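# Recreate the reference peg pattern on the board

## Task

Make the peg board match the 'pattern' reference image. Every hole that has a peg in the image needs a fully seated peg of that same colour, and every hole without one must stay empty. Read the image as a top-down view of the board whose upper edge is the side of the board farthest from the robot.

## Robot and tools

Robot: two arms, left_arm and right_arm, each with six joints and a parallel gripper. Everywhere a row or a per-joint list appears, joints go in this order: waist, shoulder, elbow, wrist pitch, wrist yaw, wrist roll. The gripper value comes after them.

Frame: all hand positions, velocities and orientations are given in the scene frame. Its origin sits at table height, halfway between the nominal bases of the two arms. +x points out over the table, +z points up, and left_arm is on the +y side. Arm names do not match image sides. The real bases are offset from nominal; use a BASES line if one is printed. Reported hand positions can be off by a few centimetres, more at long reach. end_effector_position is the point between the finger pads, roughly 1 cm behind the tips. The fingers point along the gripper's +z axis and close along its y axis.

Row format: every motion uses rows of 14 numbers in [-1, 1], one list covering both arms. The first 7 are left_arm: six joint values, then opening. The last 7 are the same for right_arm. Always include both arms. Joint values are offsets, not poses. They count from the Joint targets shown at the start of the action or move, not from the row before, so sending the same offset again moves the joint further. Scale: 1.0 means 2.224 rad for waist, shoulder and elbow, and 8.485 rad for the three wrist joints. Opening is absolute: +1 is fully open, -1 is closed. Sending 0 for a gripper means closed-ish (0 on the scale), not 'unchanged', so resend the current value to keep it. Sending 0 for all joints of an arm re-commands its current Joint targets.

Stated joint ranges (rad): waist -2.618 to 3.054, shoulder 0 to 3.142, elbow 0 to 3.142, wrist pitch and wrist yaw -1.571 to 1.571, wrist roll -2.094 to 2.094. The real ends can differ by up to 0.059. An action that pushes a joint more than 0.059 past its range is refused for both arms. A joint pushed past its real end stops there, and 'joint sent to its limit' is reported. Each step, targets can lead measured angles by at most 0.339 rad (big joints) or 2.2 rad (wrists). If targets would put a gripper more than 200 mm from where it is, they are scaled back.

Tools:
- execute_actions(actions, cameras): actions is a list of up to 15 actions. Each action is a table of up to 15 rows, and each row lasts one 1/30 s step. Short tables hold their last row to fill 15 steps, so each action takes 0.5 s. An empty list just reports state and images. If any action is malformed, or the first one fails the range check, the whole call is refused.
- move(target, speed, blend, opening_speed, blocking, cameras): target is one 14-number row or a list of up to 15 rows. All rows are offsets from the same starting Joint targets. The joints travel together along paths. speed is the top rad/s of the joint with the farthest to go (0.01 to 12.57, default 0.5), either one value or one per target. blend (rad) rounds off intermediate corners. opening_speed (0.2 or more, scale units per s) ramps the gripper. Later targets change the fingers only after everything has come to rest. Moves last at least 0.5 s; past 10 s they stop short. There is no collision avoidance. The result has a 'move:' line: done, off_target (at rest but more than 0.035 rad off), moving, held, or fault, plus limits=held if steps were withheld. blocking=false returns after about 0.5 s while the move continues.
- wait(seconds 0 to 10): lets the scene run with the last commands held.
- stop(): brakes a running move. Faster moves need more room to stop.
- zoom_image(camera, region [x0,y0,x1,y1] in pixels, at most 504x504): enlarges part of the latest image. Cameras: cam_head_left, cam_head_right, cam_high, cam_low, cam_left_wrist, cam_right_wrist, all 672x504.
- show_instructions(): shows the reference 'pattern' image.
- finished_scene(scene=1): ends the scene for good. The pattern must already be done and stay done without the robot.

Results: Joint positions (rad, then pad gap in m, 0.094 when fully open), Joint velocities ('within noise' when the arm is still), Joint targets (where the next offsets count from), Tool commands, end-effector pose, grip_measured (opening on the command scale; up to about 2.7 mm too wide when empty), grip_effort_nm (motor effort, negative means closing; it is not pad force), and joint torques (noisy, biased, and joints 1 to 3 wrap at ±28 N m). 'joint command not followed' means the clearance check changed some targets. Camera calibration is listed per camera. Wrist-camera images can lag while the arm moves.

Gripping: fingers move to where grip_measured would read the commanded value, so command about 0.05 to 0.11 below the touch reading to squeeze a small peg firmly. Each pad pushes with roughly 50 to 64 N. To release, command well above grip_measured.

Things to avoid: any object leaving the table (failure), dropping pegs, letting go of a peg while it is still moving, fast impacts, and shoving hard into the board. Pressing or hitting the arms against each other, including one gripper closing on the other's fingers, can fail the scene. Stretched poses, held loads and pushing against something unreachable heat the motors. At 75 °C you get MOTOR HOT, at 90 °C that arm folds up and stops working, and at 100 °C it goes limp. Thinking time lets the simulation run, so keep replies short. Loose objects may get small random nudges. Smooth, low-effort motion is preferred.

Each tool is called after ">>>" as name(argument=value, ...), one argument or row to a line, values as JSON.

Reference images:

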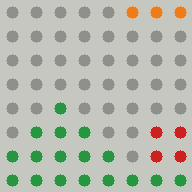

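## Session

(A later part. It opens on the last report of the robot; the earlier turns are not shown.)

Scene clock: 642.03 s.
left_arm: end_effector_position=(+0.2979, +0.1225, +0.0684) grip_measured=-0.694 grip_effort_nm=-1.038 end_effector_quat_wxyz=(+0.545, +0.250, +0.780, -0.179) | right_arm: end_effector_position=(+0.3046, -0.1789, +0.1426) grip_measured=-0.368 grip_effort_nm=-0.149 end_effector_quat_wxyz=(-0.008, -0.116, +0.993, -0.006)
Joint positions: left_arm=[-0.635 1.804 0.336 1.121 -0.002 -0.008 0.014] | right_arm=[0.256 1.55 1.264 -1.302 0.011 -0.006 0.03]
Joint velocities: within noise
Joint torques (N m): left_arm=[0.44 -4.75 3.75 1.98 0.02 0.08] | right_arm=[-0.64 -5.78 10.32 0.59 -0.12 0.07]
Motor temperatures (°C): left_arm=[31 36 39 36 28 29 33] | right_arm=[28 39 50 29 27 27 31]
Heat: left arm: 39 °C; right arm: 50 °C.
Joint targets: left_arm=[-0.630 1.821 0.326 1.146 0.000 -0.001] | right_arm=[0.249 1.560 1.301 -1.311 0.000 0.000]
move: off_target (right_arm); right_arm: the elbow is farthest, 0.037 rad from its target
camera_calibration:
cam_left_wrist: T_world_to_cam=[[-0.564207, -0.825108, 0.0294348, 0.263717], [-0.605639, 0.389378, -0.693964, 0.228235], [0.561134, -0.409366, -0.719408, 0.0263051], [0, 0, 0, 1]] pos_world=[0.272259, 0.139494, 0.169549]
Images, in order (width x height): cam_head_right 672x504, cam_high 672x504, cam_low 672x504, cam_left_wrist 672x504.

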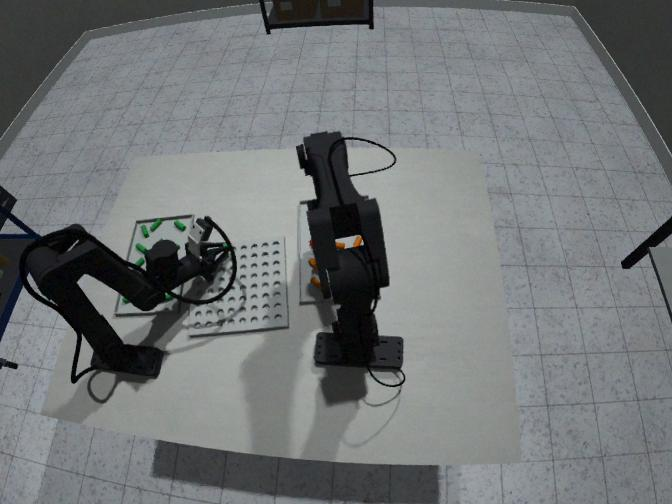

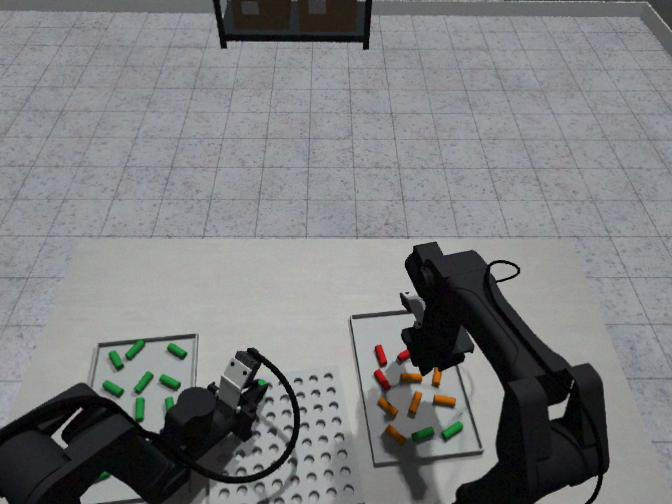

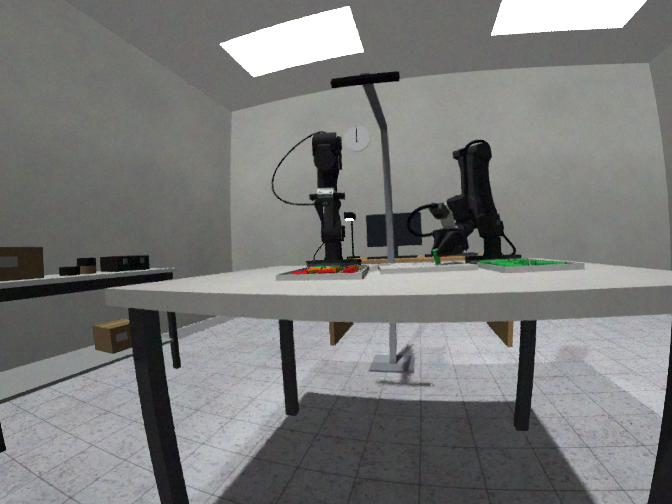

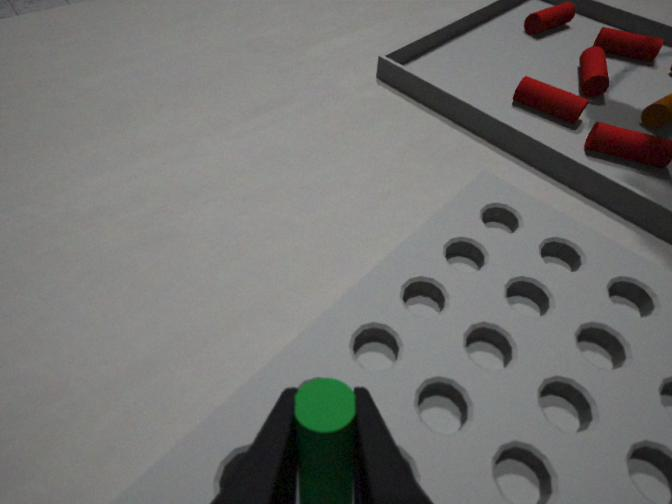

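>>> move(
  target=[0.0243,0.0139,0.0247,-0.0034,0,0,-0.85,0,0,0,0,0,0,-0.37],
  speed=0.4,
  cameras=["cam_left_wrist","cam_low"],
)

>>> zoom_image(
  camera="cam_low",
  region=[380, 200, 500, 290],
)

Scene clock: 697.90 s.
left_arm: end_effector_position=(+0.3161, +0.1373, +0.0660) grip_measured=-0.694 grip_effort_nm=-1.048 end_effector_quat_wxyz=(+0.550, +0.228, +0.787, -0.164) | right_arm: end_effector_position=(+0.3046, -0.1789, +0.1426) grip_measured=-0.368 grip_effort_nm=-0.139 end_effector_quat_wxyz=(-0.008, -0.116, +0.993, -0.006)
Joint positions: left_arm=[-0.579 1.834 0.362 1.123 -0.002 -0.007 0.014] | right_arm=[0.256 1.55 1.264 -1.302 0.011 -0.006 0.03]
Joint velocities: within noise
Joint torques (N m): left_arm=[0.34 -5.09 6.37 1.68 -0.03 0.05] | right_arm=[-0.62 -5.78 10.32 0.58 -0.12 0.07]
Motor temperatures (°C): left_arm=[31 33 36 40 28 29 34] | right_arm=[28 38 50 29 27 27 30]
Heat: left arm: 40 °C; right arm: 50 °C.
Joint targets: left_arm=[-0.575 1.852 0.381 1.117 0.000 -0.001] | right_arm=[0.249 1.560 1.301 -1.311 0.000 0.000]
move: off_target (right_arm); right_arm: the elbow is farthest, 0.037 rad from its target
camera_calibration:
cam_left_wrist: T_world_to_cam=[[-0.517447, -0.855218, 0.0291708, 0.275582], [-0.626674, 0.355514, -0.693462, 0.243095], [0.58269, -0.37711, -0.719903, 0.00918169], [0, 0, 0, 1]] pos_world=[0.289591, 0.152722, 0.167148]
Images, in order (width x height): cam_low 672x504, cam_left_wrist 672x504.

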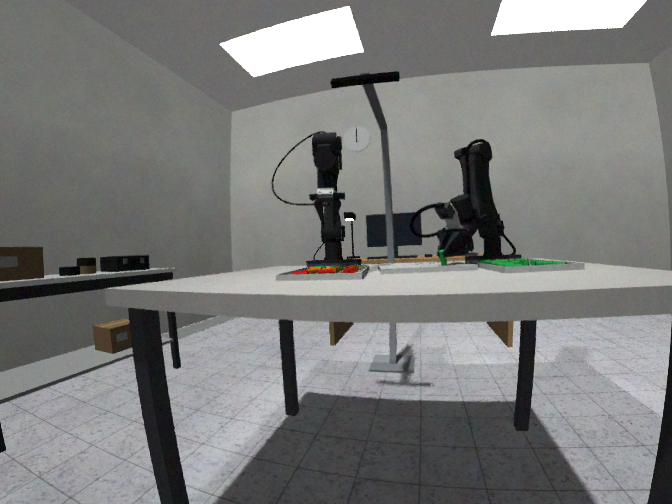

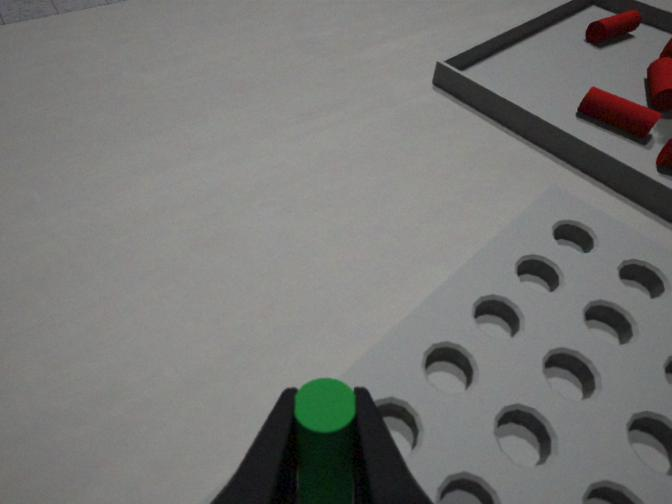

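Scaled by 4.200 from the camera's 672x504 image, which has a finer 960x720 frame.

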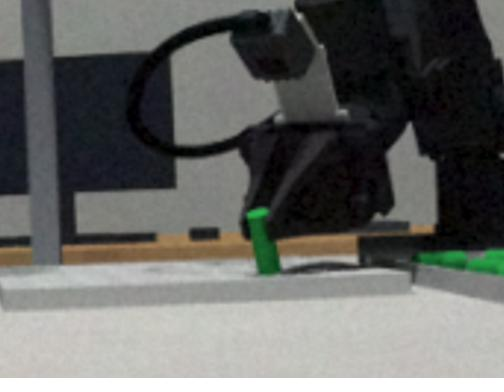

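>>> move(
  target=[-0.0031,0.0368,-0.0012,0.01,0,0,-0.85,0,0,0,0,0,0,-0.37],
  speed=0.1,
  cameras=["cam_left_wrist","cam_low"],
)

>>> zoom_image(
  camera="cam_low",
  region=[380, 200, 500, 290],
)

Scene clock: 732.90 s.
left_arm: end_effector_position=(+0.3172, +0.1369, +0.0554) grip_measured=-0.694 grip_effort_nm=-1.043 end_effector_quat_wxyz=(+0.552, +0.228, +0.786, -0.163) | right_arm: end_effector_position=(+0.3046, -0.1789, +0.1426) grip_measured=-0.368 grip_effort_nm=-0.149 end_effector_quat_wxyz=(-0.008, -0.116, +0.993, -0.006)
Joint positions: left_arm=[-0.579 1.908 0.362 1.201 -0.003 -0.006 0.014] | right_arm=[0.256 1.55 1.264 -1.302 0.011 -0.006 0.03]
Joint velocities: within noise
Joint torques (N m): left_arm=[-0.24 -4.72 5.65 1.74 0.01 0.07] | right_arm=[-0.64 -5.76 10.3 0.59 -0.12 0.08]
Motor temperatures (°C): left_arm=[31 33 36 40 28 29 34] | right_arm=[28 38 50 29 27 27 30]
Heat: left arm: 40 °C; right arm: 50 °C.
Joint targets: left_arm=[-0.582 1.933 0.378 1.202 0.000 -0.001] | right_arm=[0.249 1.560 1.301 -1.311 0.000 0.000]
move: off_target (right_arm); right_arm: the elbow is farthest, 0.037 rad from its target
camera_calibration:
cam_left_wrist: T_world_to_cam=[[-0.516646, -0.855752, 0.0276721, 0.276088], [-0.624467, 0.354507, -0.695964, 0.236132], [0.585762, -0.376847, -0.717544, -0.00034724], [0, 0, 0, 1]] pos_world=[0.2903, 0.152421, 0.15645]
Images, in order (width x height): cam_low 672x504, cam_left_wrist 672x504.

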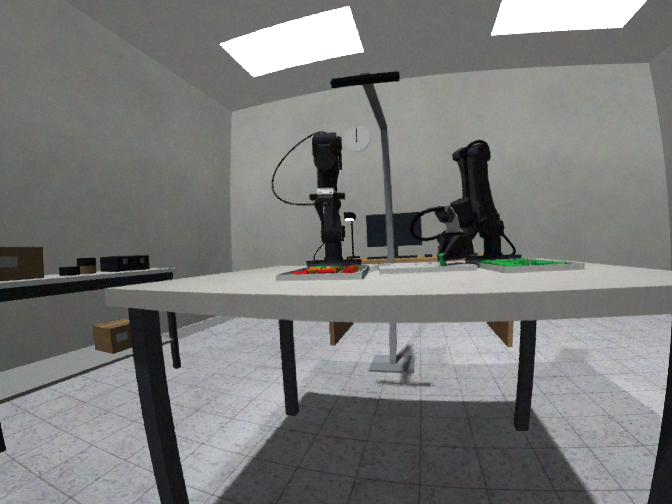

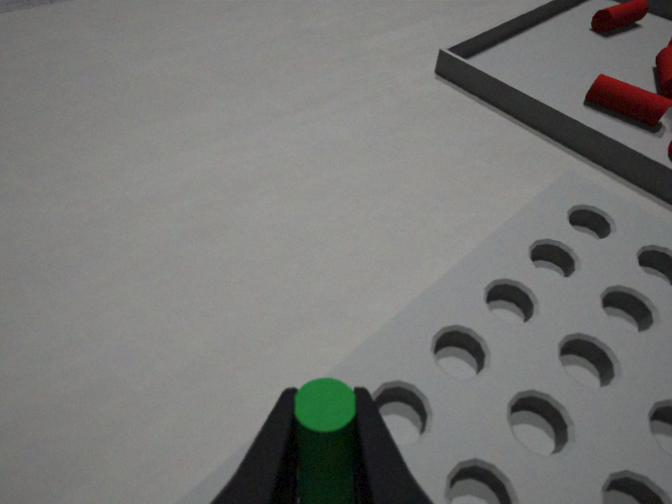

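Scaled by 4.200 from the camera's 672x504 image, which has a finer 960x720 frame.

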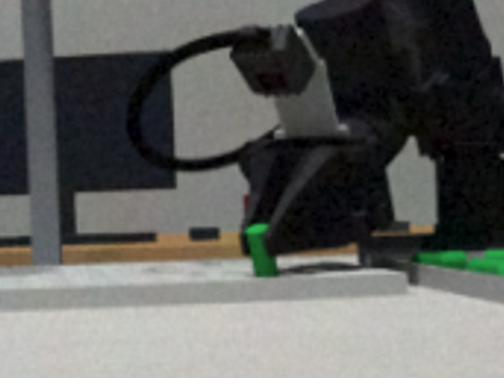

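>>> move(
  target=[0,0.0185,-0.0006,0.005,0,0,-0.85,0,0,0,0,0,0,-0.37],
  speed=0.1,
  cameras=["cam_low"],
)

>>> zoom_image(
  camera="cam_low",
  region=[380, 200, 500, 290],
)

Scene clock: 741.53 s.
left_arm: end_effector_position=(+0.3188, +0.1359, +0.0548) grip_measured=-0.694 grip_effort_nm=-1.038 end_effector_quat_wxyz=(+0.560, +0.226, +0.779, -0.166) | right_arm: end_effector_position=(+0.3046, -0.1789, +0.1426) grip_measured=-0.368 grip_effort_nm=-0.149 end_effector_quat_wxyz=(-0.008, -0.116, +0.993, -0.006)
Joint positions: left_arm=[-0.579 1.946 0.362 1.261 -0.003 -0.006 0.014] | right_arm=[0.256 1.55 1.264 -1.302 0.011 -0.006 0.03]
Joint velocities: within noise
Joint torques (N m): left_arm=[-0.29 -4.57 5.33 1.55 0.01 0.08] | right_arm=[-0.65 -5.75 10.3 0.59 -0.12 0.07]
Motor temperatures (°C): left_arm=[31 32 36 41 28 29 34] | right_arm=[28 38 50 29 27 27 30]
Heat: left arm: 41 °C; right arm: 50 °C.
Joint targets: left_arm=[-0.582 1.975 0.377 1.244 0.000 -0.001] | right_arm=[0.249 1.560 1.301 -1.311 0.000 0.000]
move: off_target (right_arm); right_arm: the elbow is farthest, 0.037 rad from its target
Images, in order (width x height): cam_low 672x504.

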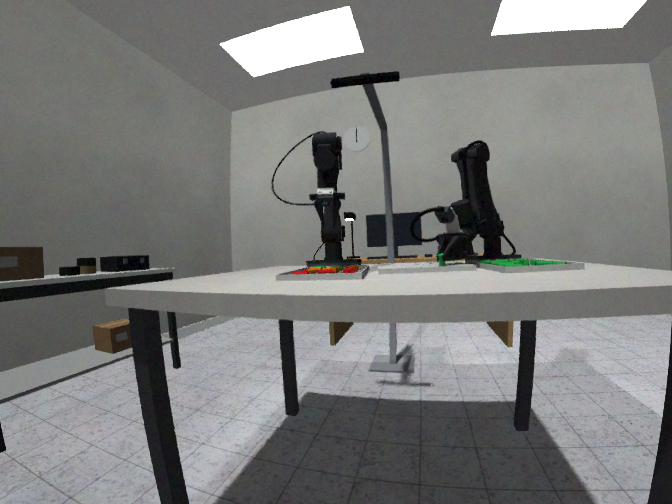

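Scaled by 4.200 from the camera's 672x504 image, which has a finer 960x720 frame.

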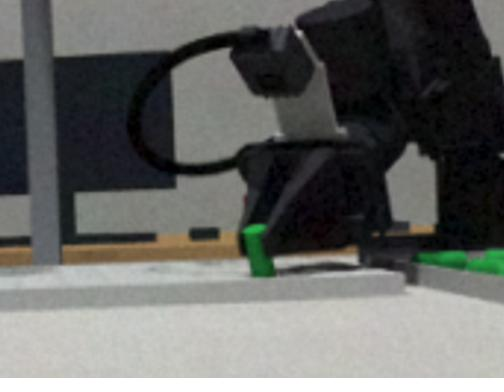

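>>> move(
  target=[0,-0.012,0,0,0,0,-0.45,0,0,0,0,0,0,-0.37],
  speed=0.1,
  opening_speed=0.5,
  cameras=["cam_low","cam_left_wrist"],
)

>>> zoom_image(
  camera="cam_low",
  region=[380, 200, 500, 290],
)

Scene clock: 753.20 s.
left_arm: end_effector_position=(+0.3182, +0.1363, +0.0525) grip_measured=-0.451 grip_effort_nm=0.056 end_effector_quat_wxyz=(+0.557, +0.227, +0.782, -0.165) | right_arm: end_effector_position=(+0.3046, -0.1789, +0.1426) grip_measured=-0.368 grip_effort_nm=-0.144 end_effector_quat_wxyz=(-0.008, -0.116, +0.993, -0.006)
Joint positions: left_arm=[-0.579 1.946 0.362 1.252 -0.003 -0.006 0.026] | right_arm=[0.256 1.55 1.264 -1.302 0.011 -0.006 0.03]
Joint velocities: within noise
Joint torques (N m): left_arm=[-0.34 -6.75 5.24 1.68 0.02 0.05] | right_arm=[-0.65 -5.76 10.32 0.58 -0.11 0.07]
Motor temperatures (°C): left_arm=[31 32 36 41 28 29 34] | right_arm=[28 38 50 29 27 27 30]
Heat: left arm: 41 °C; right arm: 50 °C.
Joint targets: left_arm=[-0.582 1.948 0.377 1.244 0.000 -0.001] | right_arm=[0.249 1.560 1.301 -1.311 0.000 0.000]
move: off_target (right_arm); right_arm: the elbow is farthest, 0.037 rad from its target
camera_calibration:
cam_left_wrist: T_world_to_cam=[[-0.51695, -0.855556, 0.0280368, 0.276129], [-0.617078, 0.349756, -0.704901, 0.233748], [0.593276, -0.3817, -0.708751, -0.00545743], [0, 0, 0, 1]] pos_world=[0.290223, 0.152406, 0.15316]
Images, in order (width x height): cam_low 672x504, cam_left_wrist 672x504.

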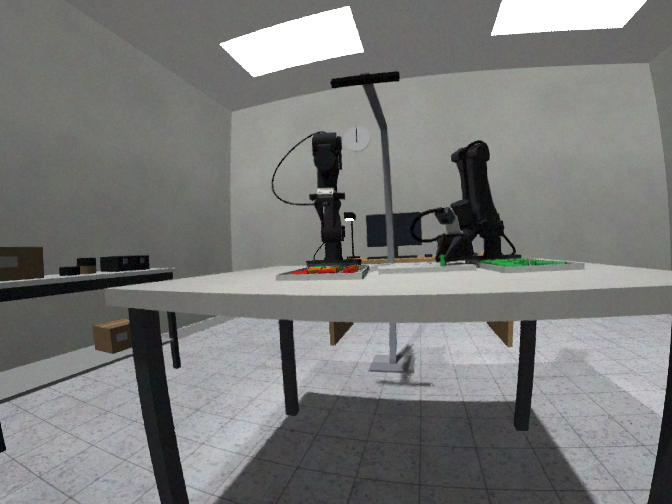

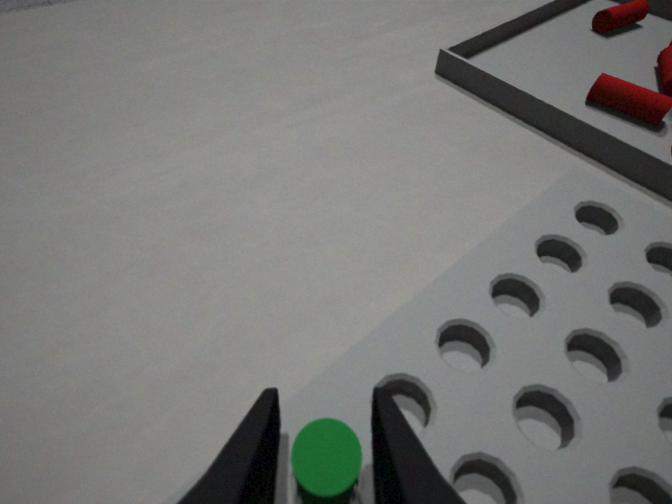

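Scaled by 4.200 from the camera's 672x504 image, which has a finer 960x720 frame.

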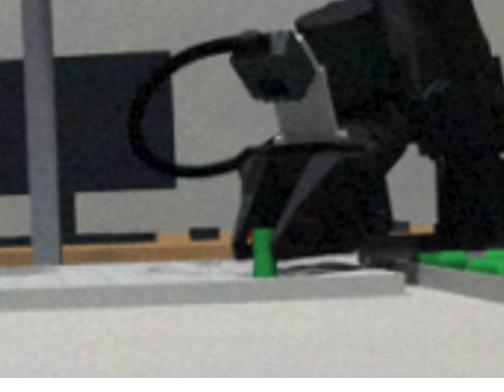

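>>> move(
  target=[
    [0,-0.1124,0,0,0,0,-0.45,0,0,0,0,0,0,-0.37],
    [-0.002,-0.1565,0.37,-0.182,0,0,-0.4,0,0,0,0,0,0,-0.37],
    [-0.002,0.0665,0.6776,-0.3056,0,0,-0.37,0,0,0,0,0,0,-0.37],
  ],
  speed=0.9,
  cameras=["cam_left_wrist"],
)

Scene clock: 790.23 s.
left_arm: end_effector_position=(+0.3133, +0.1395, +0.1222) grip_measured=-0.372 grip_effort_nm=0.056 end_effector_quat_wxyz=(+0.007, +0.280, +0.960, -0.001) | right_arm: end_effector_position=(+0.3046, -0.1789, +0.1426) grip_measured=-0.368 grip_effort_nm=-0.144 end_effector_quat_wxyz=(-0.008, -0.116, +0.993, -0.006)
Joint positions: left_arm=[-0.579 2.073 1.854 -1.337 -0.003 -0.006 0.03] | right_arm=[0.256 1.55 1.264 -1.302 0.011 -0.006 0.03]
Joint velocities: within noise
Joint torques (N m): left_arm=[-0.55 -9.21 10.04 -0.09 0.01 0.05] | right_arm=[-0.66 -5.76 10.32 0.58 -0.12 0.08]
Motor temperatures (°C): left_arm=[31 34 36 41 28 29 33] | right_arm=[28 38 51 29 27 27 30]
Heat: left arm: 41 °C; right arm: 51 °C.
Joint targets: left_arm=[-0.587 2.096 1.884 -1.348 0.000 -0.001] | right_arm=[0.249 1.560 1.301 -1.311 0.000 0.000]
move: off_target (right_arm); right_arm: the elbow is farthest, 0.037 rad from its target
camera_calibration:
cam_left_wrist: T_world_to_cam=[[-0.511382, -0.859153, -0.0185488, 0.278847], [-0.781399, 0.455902, 0.426108, 0.177231], [-0.357636, 0.232398, -0.904482, 0.284216], [0, 0, 0, 1]] pos_world=[0.382731, 0.0927215, 0.186721]
Images, in order (width x height): cam_left_wrist 672x504.

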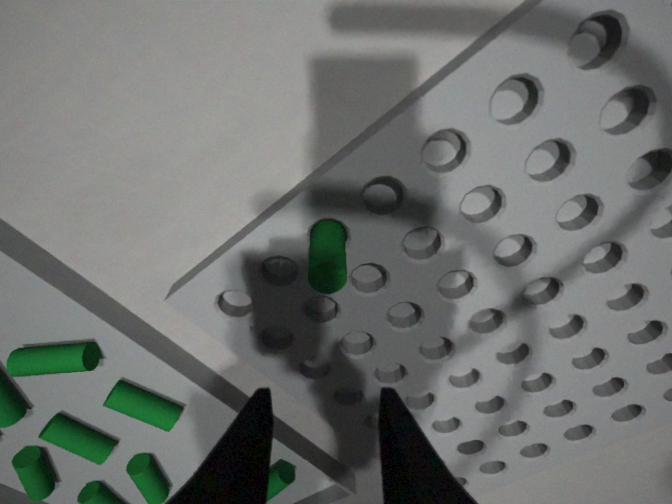

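>>> move(
  target=[0.0013,0.0265,-0.1142,0.0351,0,0,-0.37,0,0,0,0,0,0,-0.37],
  speed=0.3,
  cameras=["cam_left_wrist","cam_low"],
)

Scene clock: 819.03 s.
left_arm: end_effector_position=(+0.3164, +0.1375, +0.0452) grip_measured=-0.372 grip_effort_nm=0.066 end_effector_quat_wxyz=(+0.003, +0.280, +0.960, +0.001) | right_arm: end_effector_position=(+0.3046, -0.1789, +0.1426) grip_measured=-0.368 grip_effort_nm=-0.149 end_effector_quat_wxyz=(-0.008, -0.116, +0.993, -0.006)
Joint positions: left_arm=[-0.579 2.134 1.64 -1.071 -0.003 -0.006 0.03] | right_arm=[0.256 1.55 1.264 -1.302 0.011 -0.006 0.03]
Joint velocities: within noise
Joint torques (N m): left_arm=[-0.49 -9.73 6.12 0.19 0.02 0.07] | right_arm=[-0.64 -5.75 10.32 0.59 -0.12 0.08]
Motor temperatures (°C): left_arm=[31 36 37 38 28 29 33] | right_arm=[28 38 51 29 27 27 30]
Heat: left arm: 38 °C; right arm: 51 °C.
Joint targets: left_arm=[-0.584 2.155 1.630 -1.050 0.000 -0.001] | right_arm=[0.249 1.560 1.301 -1.311 0.000 0.000]
move: off_target (right_arm); right_arm: the elbow is farthest, 0.037 rad from its target
camera_calibration:
cam_left_wrist: T_world_to_cam=[[-0.511497, -0.859078, -0.0188873, 0.277295], [-0.778235, 0.45382, 0.434049, 0.212204], [-0.36431, 0.236713, -0.900691, 0.217508], [0, 0, 0, 1]] pos_world=[0.38622, 0.0904285, 0.109038]
Images, in order (width x height): cam_low 672x504, cam_left_wrist 672x504.

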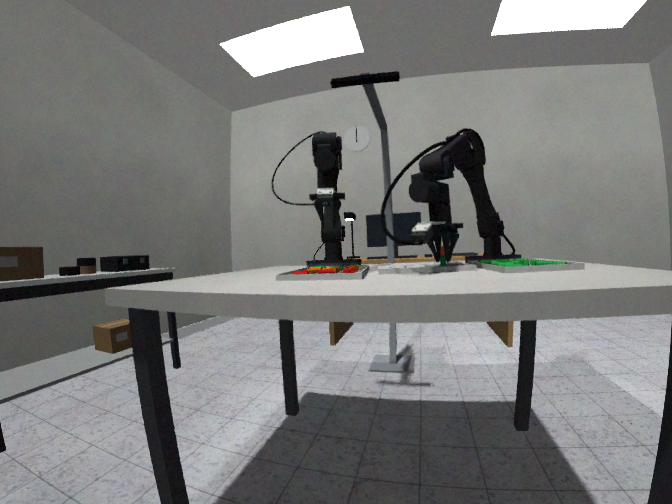

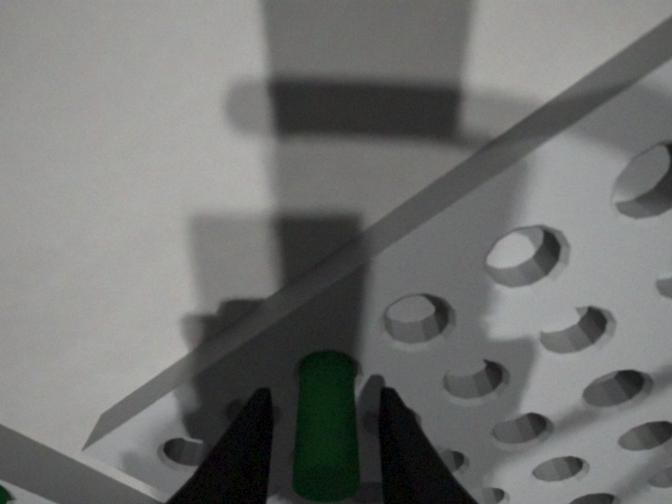

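>>> move(
  target=[
    [0,0,0,0,0,0,-0.85,0,0,0,0,0,0,-0.37],
    [0,-0.0157,0.0944,-0.0271,0,0,-0.85,0,0,0,0,0,0,-0.37],
    [-0.2657,-0.0692,-0.0391,-0.0065,0,-0.0648,-0.85,0,0,0,0,0,0,-0.37],
  ],
  speed=0.5,
  cameras=["cam_left_wrist","cam_low","cam_head_right"],
)

Scene clock: 864.00 s.
left_arm: end_effector_position=(+0.1195, +0.0118, +0.0587) grip_measured=-0.692 grip_effort_nm=-1.043 end_effector_quat_wxyz=(-0.014, +0.311, +0.950, +0.015) | right_arm: end_effector_position=(+0.3046, -0.1789, +0.1426) grip_measured=-0.368 grip_effort_nm=-0.149 end_effector_quat_wxyz=(-0.008, -0.116, +0.993, -0.006)
Joint positions: left_arm=[-1.18 2.044 1.555 -1.124 0.002 -0.54 0.014] | right_arm=[0.256 1.55 1.264 -1.302 0.011 -0.006 0.03]
Joint velocities: within noise
Joint torques (N m): left_arm=[0.38 -14.68 5.75 0.08 -0.03 -0.15] | right_arm=[-0.64 -5.78 10.32 0.58 -0.12 0.07]
Motor temperatures (°C): left_arm=[31 36 35 37 28 29 33] | right_arm=[28 38 51 29 27 27 30]
Heat: left arm: 37 °C; right arm: 51 °C.
Joint targets: left_arm=[-1.175 2.001 1.543 -1.106 0.000 -0.550] | right_arm=[0.249 1.560 1.301 -1.311 0.000 0.000]
move: off_target (left_arm, right_arm); left_arm: the shoulder is farthest, 0.043 rad from its target; right_arm: the elbow is farthest, 0.037 rad from its target
camera_calibration:
cam_left_wrist: T_world_to_cam=[[-0.567551, -0.822512, -0.0368723, 0.0761656], [-0.735726, 0.486546, 0.471148, 0.102564], [-0.369585, 0.294528, -0.881283, 0.186579], [0, 0, 0, 1]] pos_world=[0.187644, -0.042208, 0.118915]
Images, in order (width x height): cam_head_right 672x504, cam_low 672x504, cam_left_wrist 672x504.

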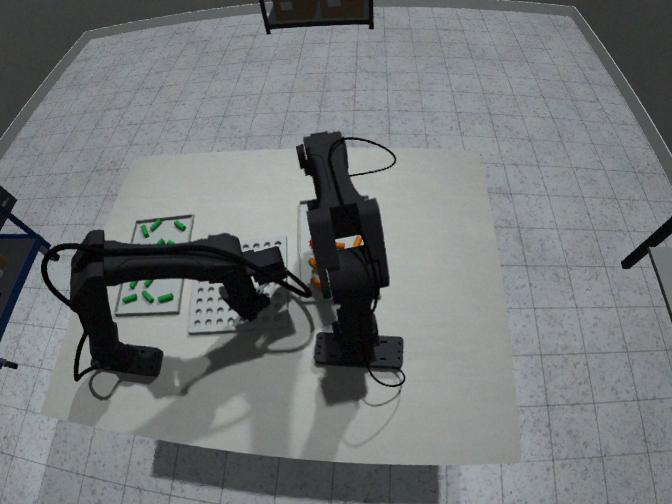

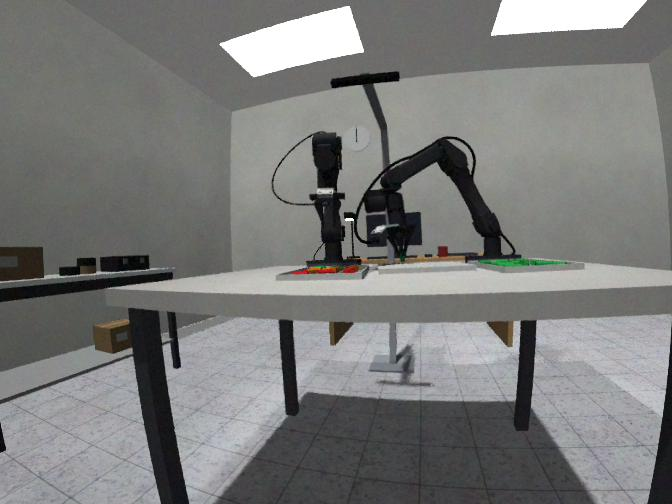

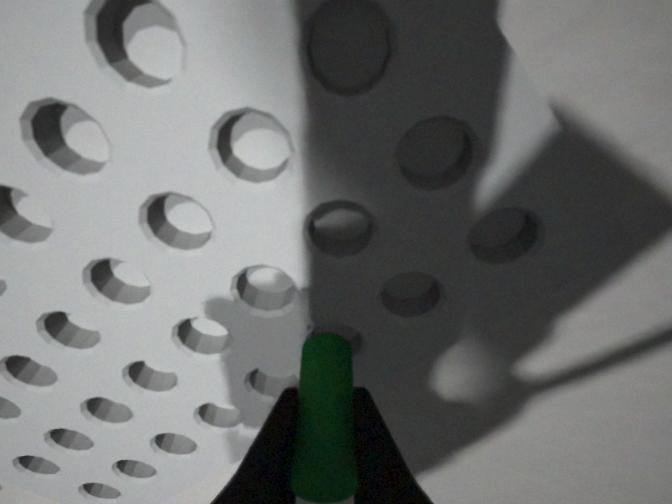

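>>> move(
  target=[
    [-0.0076,0,0,0,0,0,-0.85,0,0,0,0,0,0,-0.37],
    [-0.0076,0.0378,-0.0103,0.0107,0,0,-0.85,0,0,0,0,0,0,-0.37],
  ],
  speed=0.1,
  cameras=["cam_left_wrist"],
)

Scene clock: 900.13 s.
left_arm: end_effector_position=(+0.1213, +0.0009, +0.0538) grip_measured=-0.692 grip_effort_nm=-1.038 end_effector_quat_wxyz=(+0.001, +0.314, +0.949, -0.002) | right_arm: end_effector_position=(+0.3046, -0.1789, +0.1426) grip_measured=-0.368 grip_effort_nm=-0.144 end_effector_quat_wxyz=(-0.008, -0.116, +0.993, -0.006)
Joint positions: left_arm=[-1.186 2.045 1.538 -1.059 0.002 -0.541 0.014] | right_arm=[0.256 1.55 1.264 -1.302 0.011 -0.006 0.03]
Joint velocities: within noise
Joint torques (N m): left_arm=[-0.4 -7.38 5.15 0.44 -0.04 -0.12] | right_arm=[-0.64 -5.75 10.3 0.59 -0.12 0.07]
Motor temperatures (°C): left_arm=[31 38 35 36 28 29 34] | right_arm=[28 38 51 29 27 27 30]
Heat: left arm: 38 °C; right arm: 51 °C.
Joint targets: left_arm=[-1.192 2.085 1.521 -1.015 0.000 -0.550] | right_arm=[0.249 1.560 1.301 -1.311 0.000 0.000]
move: off_target (left_arm, right_arm); left_arm: the wrist pitch is farthest, 0.044 rad from its target; right_arm: the elbow is farthest, 0.037 rad from its target
camera_calibration:
cam_left_wrist: T_world_to_cam=[[-0.57186, -0.820267, -0.0117707, 0.0672985], [-0.740982, 0.510322, 0.436482, 0.114002], [-0.352025, 0.258328, -0.899636, 0.184976], [0, 0, 0, 1]] pos_world=[0.188075, -0.0507596, 0.117444]
Images, in order (width x height): cam_left_wrist 672x504.

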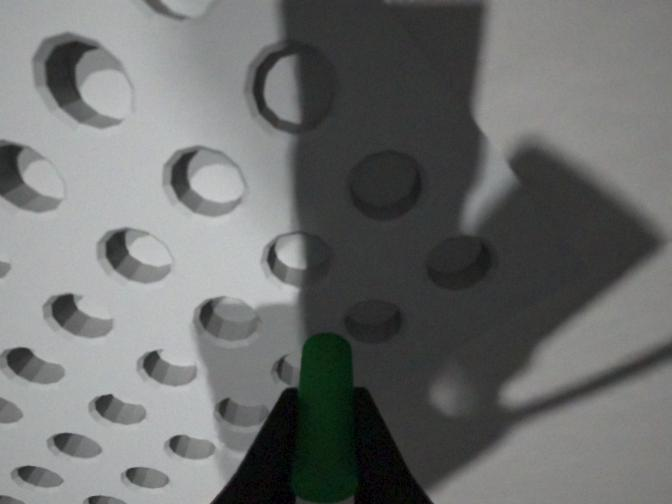

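>>> move(
  target=[0.0027,-0.0562,-0.0184,-0.0053,0,0,-0.85,0,0,0,0,0,0,-0.37],
  speed=0.2,
  cameras=["cam_left_wrist"],
)

Scene clock: 916.43 s.
left_arm: end_effector_position=(+0.1177, +0.0099, +0.0589) grip_measured=-0.693 grip_effort_nm=-1.043 end_effector_quat_wxyz=(+0.003, +0.314, +0.949, -0.005) | right_arm: end_effector_position=(+0.3046, -0.1789, +0.1426) grip_measured=-0.368 grip_effort_nm=-0.149 end_effector_quat_wxyz=(-0.008, -0.116, +0.993, -0.006)
Joint positions: left_arm=[-1.186 1.999 1.491 -1.053 0.002 -0.541 0.014] | right_arm=[0.256 1.55 1.264 -1.302 0.011 -0.006 0.03]
Joint velocities: within noise
Joint torques (N m): left_arm=[0.02 -13.87 5.82 -0.08 -0.01 -0.11] | right_arm=[-0.65 -5.78 10.3 0.59 -0.12 0.07]
Motor temperatures (°C): left_arm=[31 37 35 36 28 29 34] | right_arm=[28 38 51 29 27 27 30]
Heat: left arm: 37 °C; right arm: 51 °C.
Joint targets: left_arm=[-1.186 1.960 1.479 -1.060 0.000 -0.550] | right_arm=[0.249 1.560 1.301 -1.311 0.000 0.000]
move: off_target (left_arm, right_arm); left_arm: the shoulder is farthest, 0.039 rad from its target; right_arm: the elbow is farthest, 0.037 rad from its target
camera_calibration:
cam_left_wrist: T_world_to_cam=[[-0.57185, -0.82031, -0.00890906, 0.0724591], [-0.741853, 0.51246, 0.43248, 0.10479], [-0.350202, 0.253923, -0.901599, 0.185903], [0, 0, 0, 1]] pos_world=[0.184278, -0.0414667, 0.122936]
Images, in order (width x height): cam_left_wrist 672x504.

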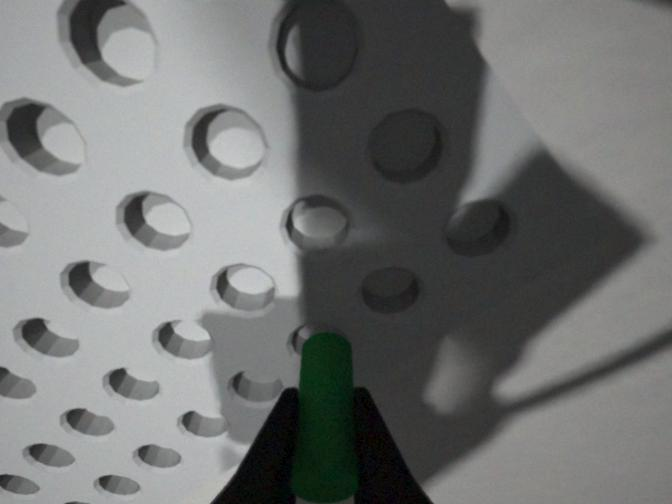

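>>> move(
  target=[
    [0.0036,0,0,0.004,0,0,-0.85,0,0,0,0,0,0,-0.37],
    [0.0036,0.0022,-0.022,0.0083,0,0,-0.85,0,0,0,0,0,0,-0.37],
  ],
  speed=0.1,
  cameras=["cam_left_wrist"],
)

Scene clock: 931.47 s.
left_arm: end_effector_position=(+0.1169, +0.0143, +0.0473) grip_measured=-0.693 grip_effort_nm=-1.057 end_effector_quat_wxyz=(+0.001, +0.313, +0.950, -0.003) | right_arm: end_effector_position=(+0.3046, -0.1789, +0.1426) grip_measured=-0.368 grip_effort_nm=-0.149 end_effector_quat_wxyz=(-0.008, -0.116, +0.993, -0.006)
Joint positions: left_arm=[-1.184 1.999 1.443 -1.008 0.002 -0.542 0.014] | right_arm=[0.256 1.55 1.264 -1.302 0.011 -0.006 0.03]
Joint velocities: within noise
Joint torques (N m): left_arm=[0.39 -13.42 5.65 0.19 -0.03 -0.11] | right_arm=[-0.64 -5.78 10.32 0.58 -0.11 0.07]
Motor temperatures (°C): left_arm=[31 38 35 36 28 29 34] | right_arm=[28 38 51 29 27 27 30]
Heat: left arm: 38 °C; right arm: 51 °C.
Joint targets: left_arm=[-1.178 1.965 1.431 -0.989 0.000 -0.550] | right_arm=[0.249 1.560 1.301 -1.311 0.000 0.000]
move: off_target (right_arm); right_arm: the elbow is farthest, 0.037 rad from its target
camera_calibration:
cam_left_wrist: T_world_to_cam=[[-0.569339, -0.822031, -0.0108616, 0.0753082], [-0.742767, 0.508688, 0.435354, 0.106939], [-0.35235, 0.255932, -0.900194, 0.174162], [0, 0, 0, 1]] pos_world=[0.183673, -0.0370667, 0.111041]
Images, in order (width x height): cam_left_wrist 672x504.

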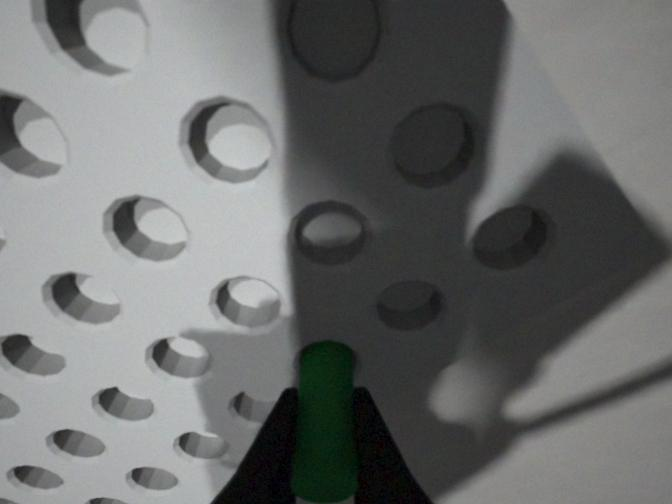

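>>> move(
  target=[
    [0,0,0,0,0,0,-0.5,0,0,0,0,0,0,-0.37],
    [0,-0.022,0.0603,-0.0216,0,0,-0.5,0,0,0,0,0,0,-0.37],
  ],
  speed=0.25,
  cameras=["cam_left_wrist"],
)

Scene clock: 941.43 s.
left_arm: end_effector_position=(+0.1149, +0.0190, +0.0870) grip_measured=-0.502 grip_effort_nm=0.061 end_effector_quat_wxyz=(-0.002, +0.313, +0.950, +0.000) | right_arm: end_effector_position=(+0.3046, -0.1789, +0.1426) grip_measured=-0.368 grip_effort_nm=-0.149 end_effector_quat_wxyz=(-0.008, -0.116, +0.993, -0.006)
Joint positions: left_arm=[-1.184 1.952 1.538 -1.16 0.002 -0.542 0.023] | right_arm=[0.256 1.55 1.264 -1.302 0.011 -0.006 0.03]
Joint velocities: within noise
Joint torques (N m): left_arm=[0.43 -13.29 9.57 -0.16 0 -0.07] | right_arm=[-0.65 -5.75 10.32 0.59 -0.11 0.07]
Motor temperatures (°C): left_arm=[31 39 35 35 28 29 34] | right_arm=[28 38 51 29 27 27 30]
Heat: left arm: 39 °C; right arm: 51 °C.
Joint targets: left_arm=[-1.178 1.916 1.565 -1.173 0.000 -0.550] | right_arm=[0.249 1.560 1.301 -1.311 0.000 0.000]
move: off_target (left_arm, right_arm); left_arm: the shoulder is farthest, 0.036 rad from its target; right_arm: the elbow is farthest, 0.037 rad from its target
camera_calibration:
cam_left_wrist: T_world_to_cam=[[-0.569358, -0.821936, -0.0158921, 0.0789854], [-0.741273, 0.504932, 0.44222, 0.0851198], [-0.355452, 0.263562, -0.896766, 0.207904], [0, 0, 0, 1]] pos_world=[0.181968, -0.0328544, 0.150055]
Images, in order (width x height): cam_left_wrist 672x504.

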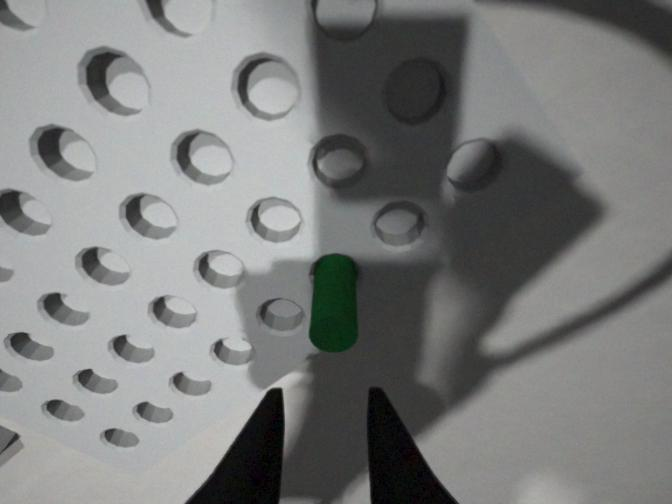

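>>> move(
  target=[0.4429,-0.0746,-0.1731,0.0239,0,0.0005,-0.37,0,0,0,0,0,0,-0.37],
  speed=1,
  cameras=["cam_left_wrist"],
)

Scene clock: 988.97 s.
left_arm: end_effector_position=(+0.2786, +0.3010, +0.0560) grip_measured=-0.371 grip_effort_nm=0.061 end_effector_quat_wxyz=(-0.007, -0.179, +0.984, +0.000) | right_arm: end_effector_position=(+0.3046, -0.1789, +0.1426) grip_measured=-0.368 grip_effort_nm=-0.144 end_effector_quat_wxyz=(-0.008, -0.116, +0.993, -0.006)
Joint positions: left_arm=[-0.188 1.785 1.191 -0.989 0.004 -0.542 0.03] | right_arm=[0.256 1.55 1.264 -1.302 0.011 -0.006 0.03]
Joint velocities: within noise
Joint torques (N m): left_arm=[-0.39 -11.34 5.63 0.18 -0.04 -0.07] | right_arm=[-0.64 -5.78 10.32 0.58 -0.12 0.07]
Motor temperatures (°C): left_arm=[31 44 36 35 28 29 33] | right_arm=[28 38 52 29 27 27 30]
Heat: left arm: 44 °C; right arm: 52 °C.
Joint targets: left_arm=[-0.193 1.750 1.180 -0.970 0.000 -0.546] | right_arm=[0.249 1.560 1.301 -1.311 0.000 0.000]
move: off_target (right_arm); right_arm: the elbow is farthest, 0.037 rad from its target
camera_calibration:
cam_left_wrist: T_world_to_cam=[[0.380463, -0.924594, -0.0193218, 0.169945], [-0.822108, -0.347711, 0.450816, 0.356432], [-0.423541, -0.155634, -0.892408, 0.308911], [0, 0, 0, 1]] pos_world=[0.359205, 0.329143, 0.118273]
Images, in order (width x height): cam_left_wrist 672x504.

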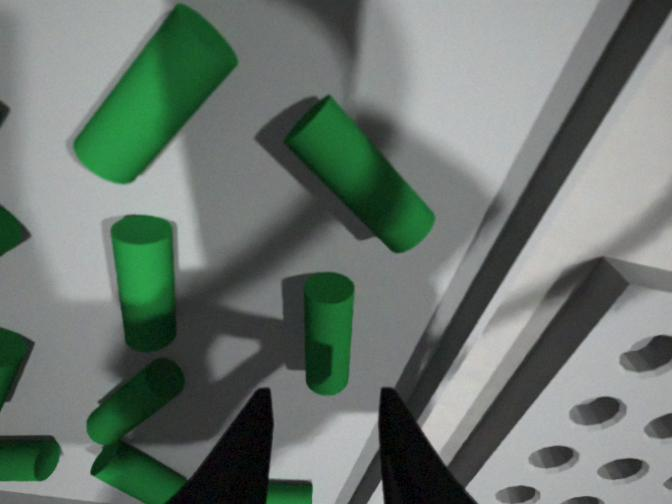

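>>> move(
  target=[
    [0.0031,0.0517,-0.0337,0.02,0,0,-0.37,0,0,0,0,0,0,-0.37],
    [0.0031,0.0517,-0.0337,0.02,0,0,-0.85,0,0,0,0,0,0,-0.37],
    [0.0031,-0.0045,0.0787,-0.0224,0,0,-0.85,0,0,0,0,0,0,-0.37],
  ],
  speed=0.4,
  opening_speed=1.5,
  cameras=["cam_left_wrist"],
)

Scene clock: 1008.77 s.
left_arm: end_effector_position=(+0.2843, +0.2989, +0.0948) grip_measured=-0.698 grip_effort_nm=-1.048 end_effector_quat_wxyz=(-0.008, -0.179, +0.984, -0.002) | right_arm: end_effector_position=(+0.3046, -0.1789, +0.1426) grip_measured=-0.368 grip_effort_nm=-0.149 end_effector_quat_wxyz=(-0.008, -0.116, +0.993, -0.006)
Joint positions: left_arm=[-0.188 1.768 1.33 -1.147 0.009 -0.542 0.014] | right_arm=[0.256 1.55 1.264 -1.302 0.011 -0.006 0.03]
Joint velocities: within noise
Joint torques (N m): left_arm=[0.09 -10.85 9.32 -0.21 -0.12 -0.03] | right_arm=[-0.65 -5.76 10.35 0.58 -0.12 0.08]
Motor temperatures (°C): left_arm=[31 40 35 34 28 29 33] | right_arm=[28 38 52 29 27 27 30]
Heat: left arm: 40 °C; right arm: 52 °C.
Joint targets: left_arm=[-0.186 1.740 1.355 -1.160 0.000 -0.546] | right_arm=[0.249 1.560 1.301 -1.311 0.000 0.000]
move: off_target (right_arm); target 2's new numbers were sent with left_arm's wrist pitch 0.036 rad from that target; right_arm: the elbow is farthest, 0.037 rad from its target
camera_calibration:
cam_left_wrist: T_world_to_cam=[[0.379818, -0.924917, -0.0163385, 0.166464], [-0.821305, -0.345292, 0.454128, 0.341664], [-0.425672, -0.159067, -0.890787, 0.347019], [0, 0, 0, 1]] pos_world=[0.365101, 0.327138, 0.15668]
Images, in order (width x height): cam_left_wrist 672x504.

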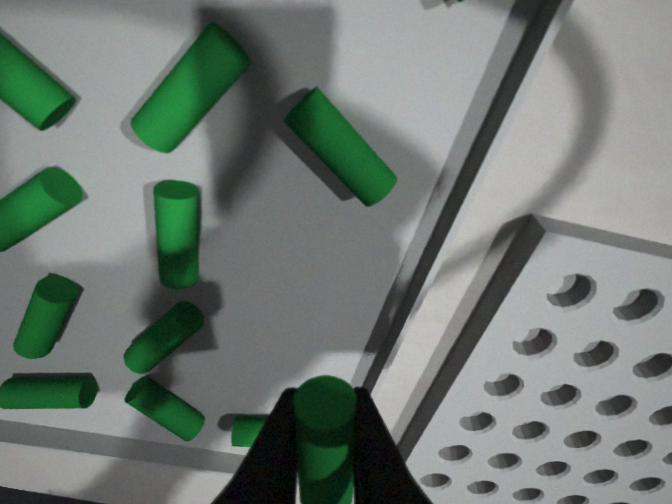

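>>> move(
  target=[
    [-0.0962,-0.063,-0.0697,0.066,0,0.029,-0.85,0,0,0,0,0,0,-0.37],
    [-0.1781,-0.1079,-0.3395,0.1956,0,0.0643,-0.85,0,0,0,0,0,0,-0.37],
    [-0.1781,0.0504,-0.4379,0.2684,0,0.0643,-0.85,0,0,0,0,0,0,-0.37],
    [-0.1781,0.0922,-0.4393,0.2823,0,0.0643,-0.85,0,0,0,0,0,0,-0.37],
  ],
  speed=[1, 1.2, 0.8, 0.12],
  blend=[0.1,0.1,0,0],
  cameras=["cam_left_wrist","cam_low"],
)

>>> zoom_image(
  camera="cam_low",
  region=[380, 200, 500, 290],
)

Scene clock: 1030.57 s.
left_arm: end_effector_position=(+0.3225, +0.1326, +0.0576) grip_measured=-0.698 grip_effort_nm=-1.043 end_effector_quat_wxyz=(+0.556, +0.228, +0.781, -0.167) | right_arm: end_effector_position=(+0.3046, -0.1789, +0.1426) grip_measured=-0.368 grip_effort_nm=-0.149 end_effector_quat_wxyz=(-0.008, -0.116, +0.993, -0.006)
Joint positions: left_arm=[-0.579 1.925 0.385 1.208 0.003 -0.007 0.014] | right_arm=[0.256 1.55 1.264 -1.302 0.011 -0.006 0.03]
Joint velocities: within noise
Joint torques (N m): left_arm=[-0.16 -5.35 3.4 2.04 -0.05 0.06] | right_arm=[-0.64 -5.76 10.33 0.58 -0.12 0.08]
Motor temperatures (°C): left_arm=[31 38 36 35 28 29 34] | right_arm=[28 38 52 29 27 27 30]
Heat: left arm: 38 °C; right arm: 52 °C.
Joint targets: left_arm=[-0.582 1.945 0.377 1.235 0.000 -0.001] | right_arm=[0.249 1.560 1.301 -1.311 0.000 0.000]
move: off_target (right_arm); right_arm: the elbow is farthest, 0.037 rad from its target
camera_calibration:
cam_left_wrist: T_world_to_cam=[[-0.52102, -0.852991, 0.030734, 0.275905], [-0.615727, 0.350671, -0.705628, 0.240689], [0.591117, -0.38657, -0.707916, -0.00451491], [0, 0, 0, 1]] pos_world=[0.29462, 0.149197, 0.158161]
Images, in order (width x height): cam_low 672x504, cam_left_wrist 672x504.

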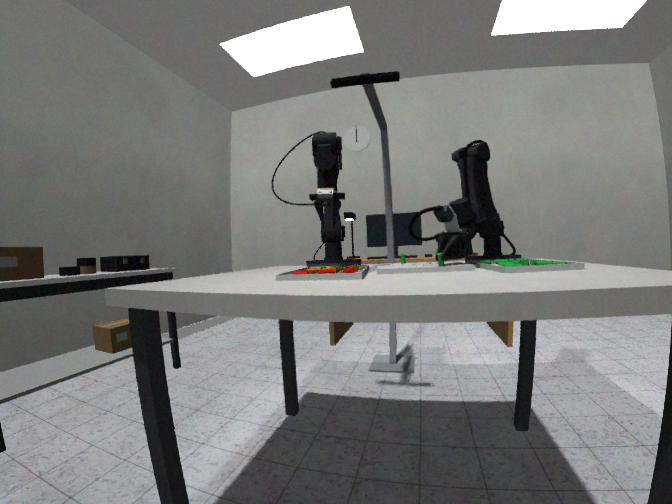

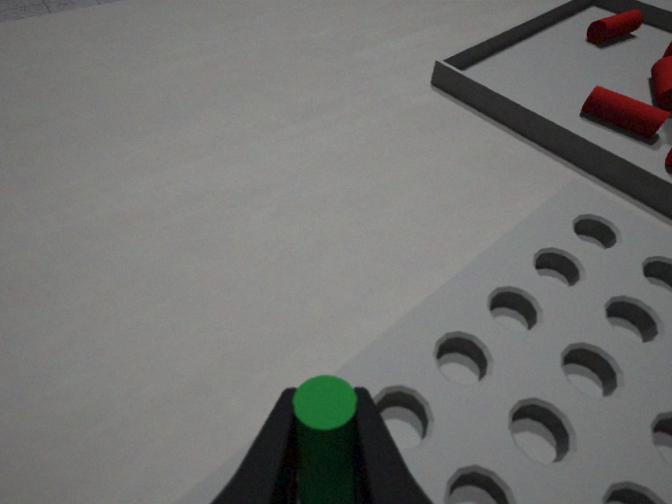

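Scaled by 4.200 from the camera's 672x504 image, which has a finer 960x720 frame.

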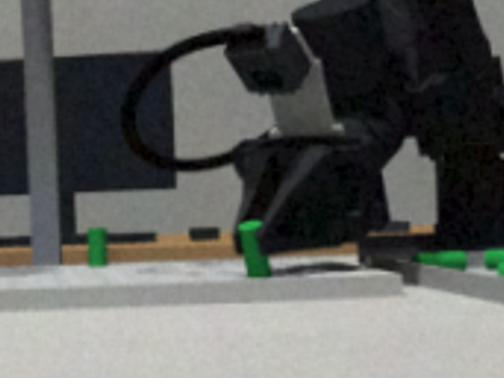

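>>> move(
  target=[
    [0,0,-0.0115,-0.0015,0,0,-0.85,0,0,0,0,0,0,-0.37],
    [0,0.006,-0.0115,0.0015,0,0,-0.85,0,0,0,0,0,0,-0.37],
  ],
  speed=0.1,
  cameras=["cam_left_wrist","cam_low"],
)

>>> zoom_image(
  camera="cam_low",
  region=[380, 200, 500, 290],
)

Scene clock: 1040.37 s.
left_arm: end_effector_position=(+0.3187, +0.1350, +0.0545) grip_measured=-0.698 grip_effort_nm=-1.048 end_effector_quat_wxyz=(+0.556, +0.228, +0.781, -0.167) | right_arm: end_effector_position=(+0.3046, -0.1789, +0.1426) grip_measured=-0.368 grip_effort_nm=-0.144 end_effector_quat_wxyz=(-0.008, -0.116, +0.993, -0.006)
Joint positions: left_arm=[-0.579 1.937 0.366 1.24 0.003 -0.007 0.014] | right_arm=[0.256 1.55 1.264 -1.302 0.011 -0.006 0.03]
Joint velocities: within noise
Joint torques (N m): left_arm=[-0.38 -5.22 2.58 1.8 -0.04 0.05] | right_arm=[-0.65 -5.79 10.3 0.58 -0.12 0.07]
Motor temperatures (°C): left_arm=[31 37 35 37 28 29 34] | right_arm=[28 38 52 29 27 27 30]
Heat: left arm: 37 °C; right arm: 52 °C.
Joint targets: left_arm=[-0.582 1.958 0.352 1.248 0.000 -0.001] | right_arm=[0.249 1.560 1.301 -1.311 0.000 0.000]
move: off_target (right_arm); right_arm: the elbow is farthest, 0.037 rad from its target
camera_calibration:
cam_left_wrist: T_world_to_cam=[[-0.521025, -0.852985, 0.0308285, 0.27605], [-0.61552, 0.350463, -0.705911, 0.235407], [0.591327, -0.386773, -0.707629, -0.00353988], [0, 0, 0, 1]] pos_world=[0.29082, 0.151596, 0.155161]
Images, in order (width x height): cam_low 672x504, cam_left_wrist 672x504.

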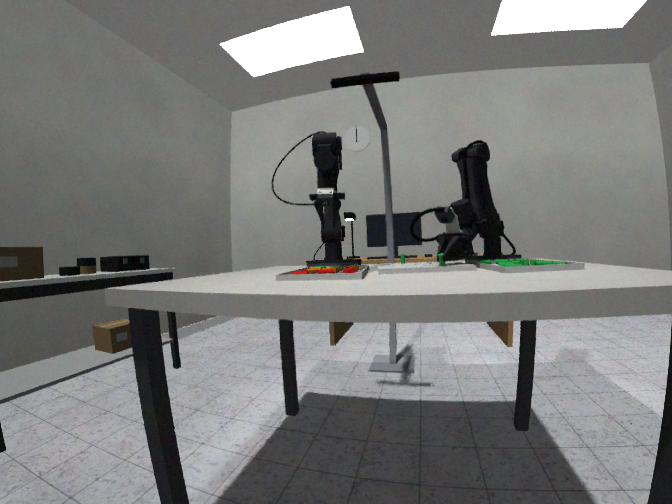

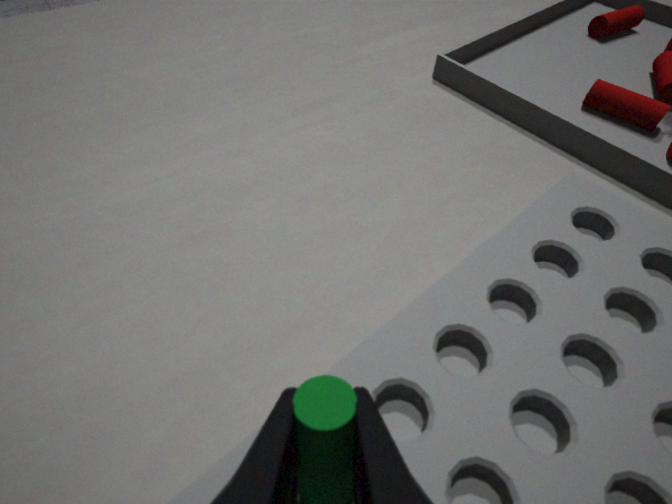

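Scaled by 4.200 from the camera's 672x504 image, which has a finer 960x720 frame.

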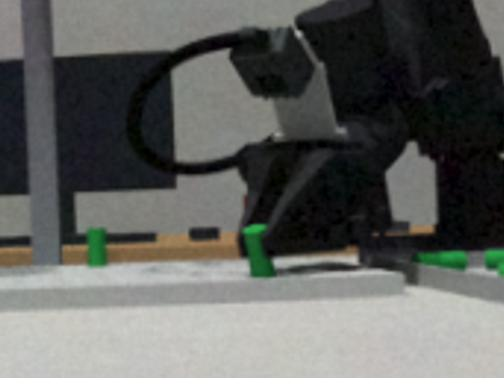

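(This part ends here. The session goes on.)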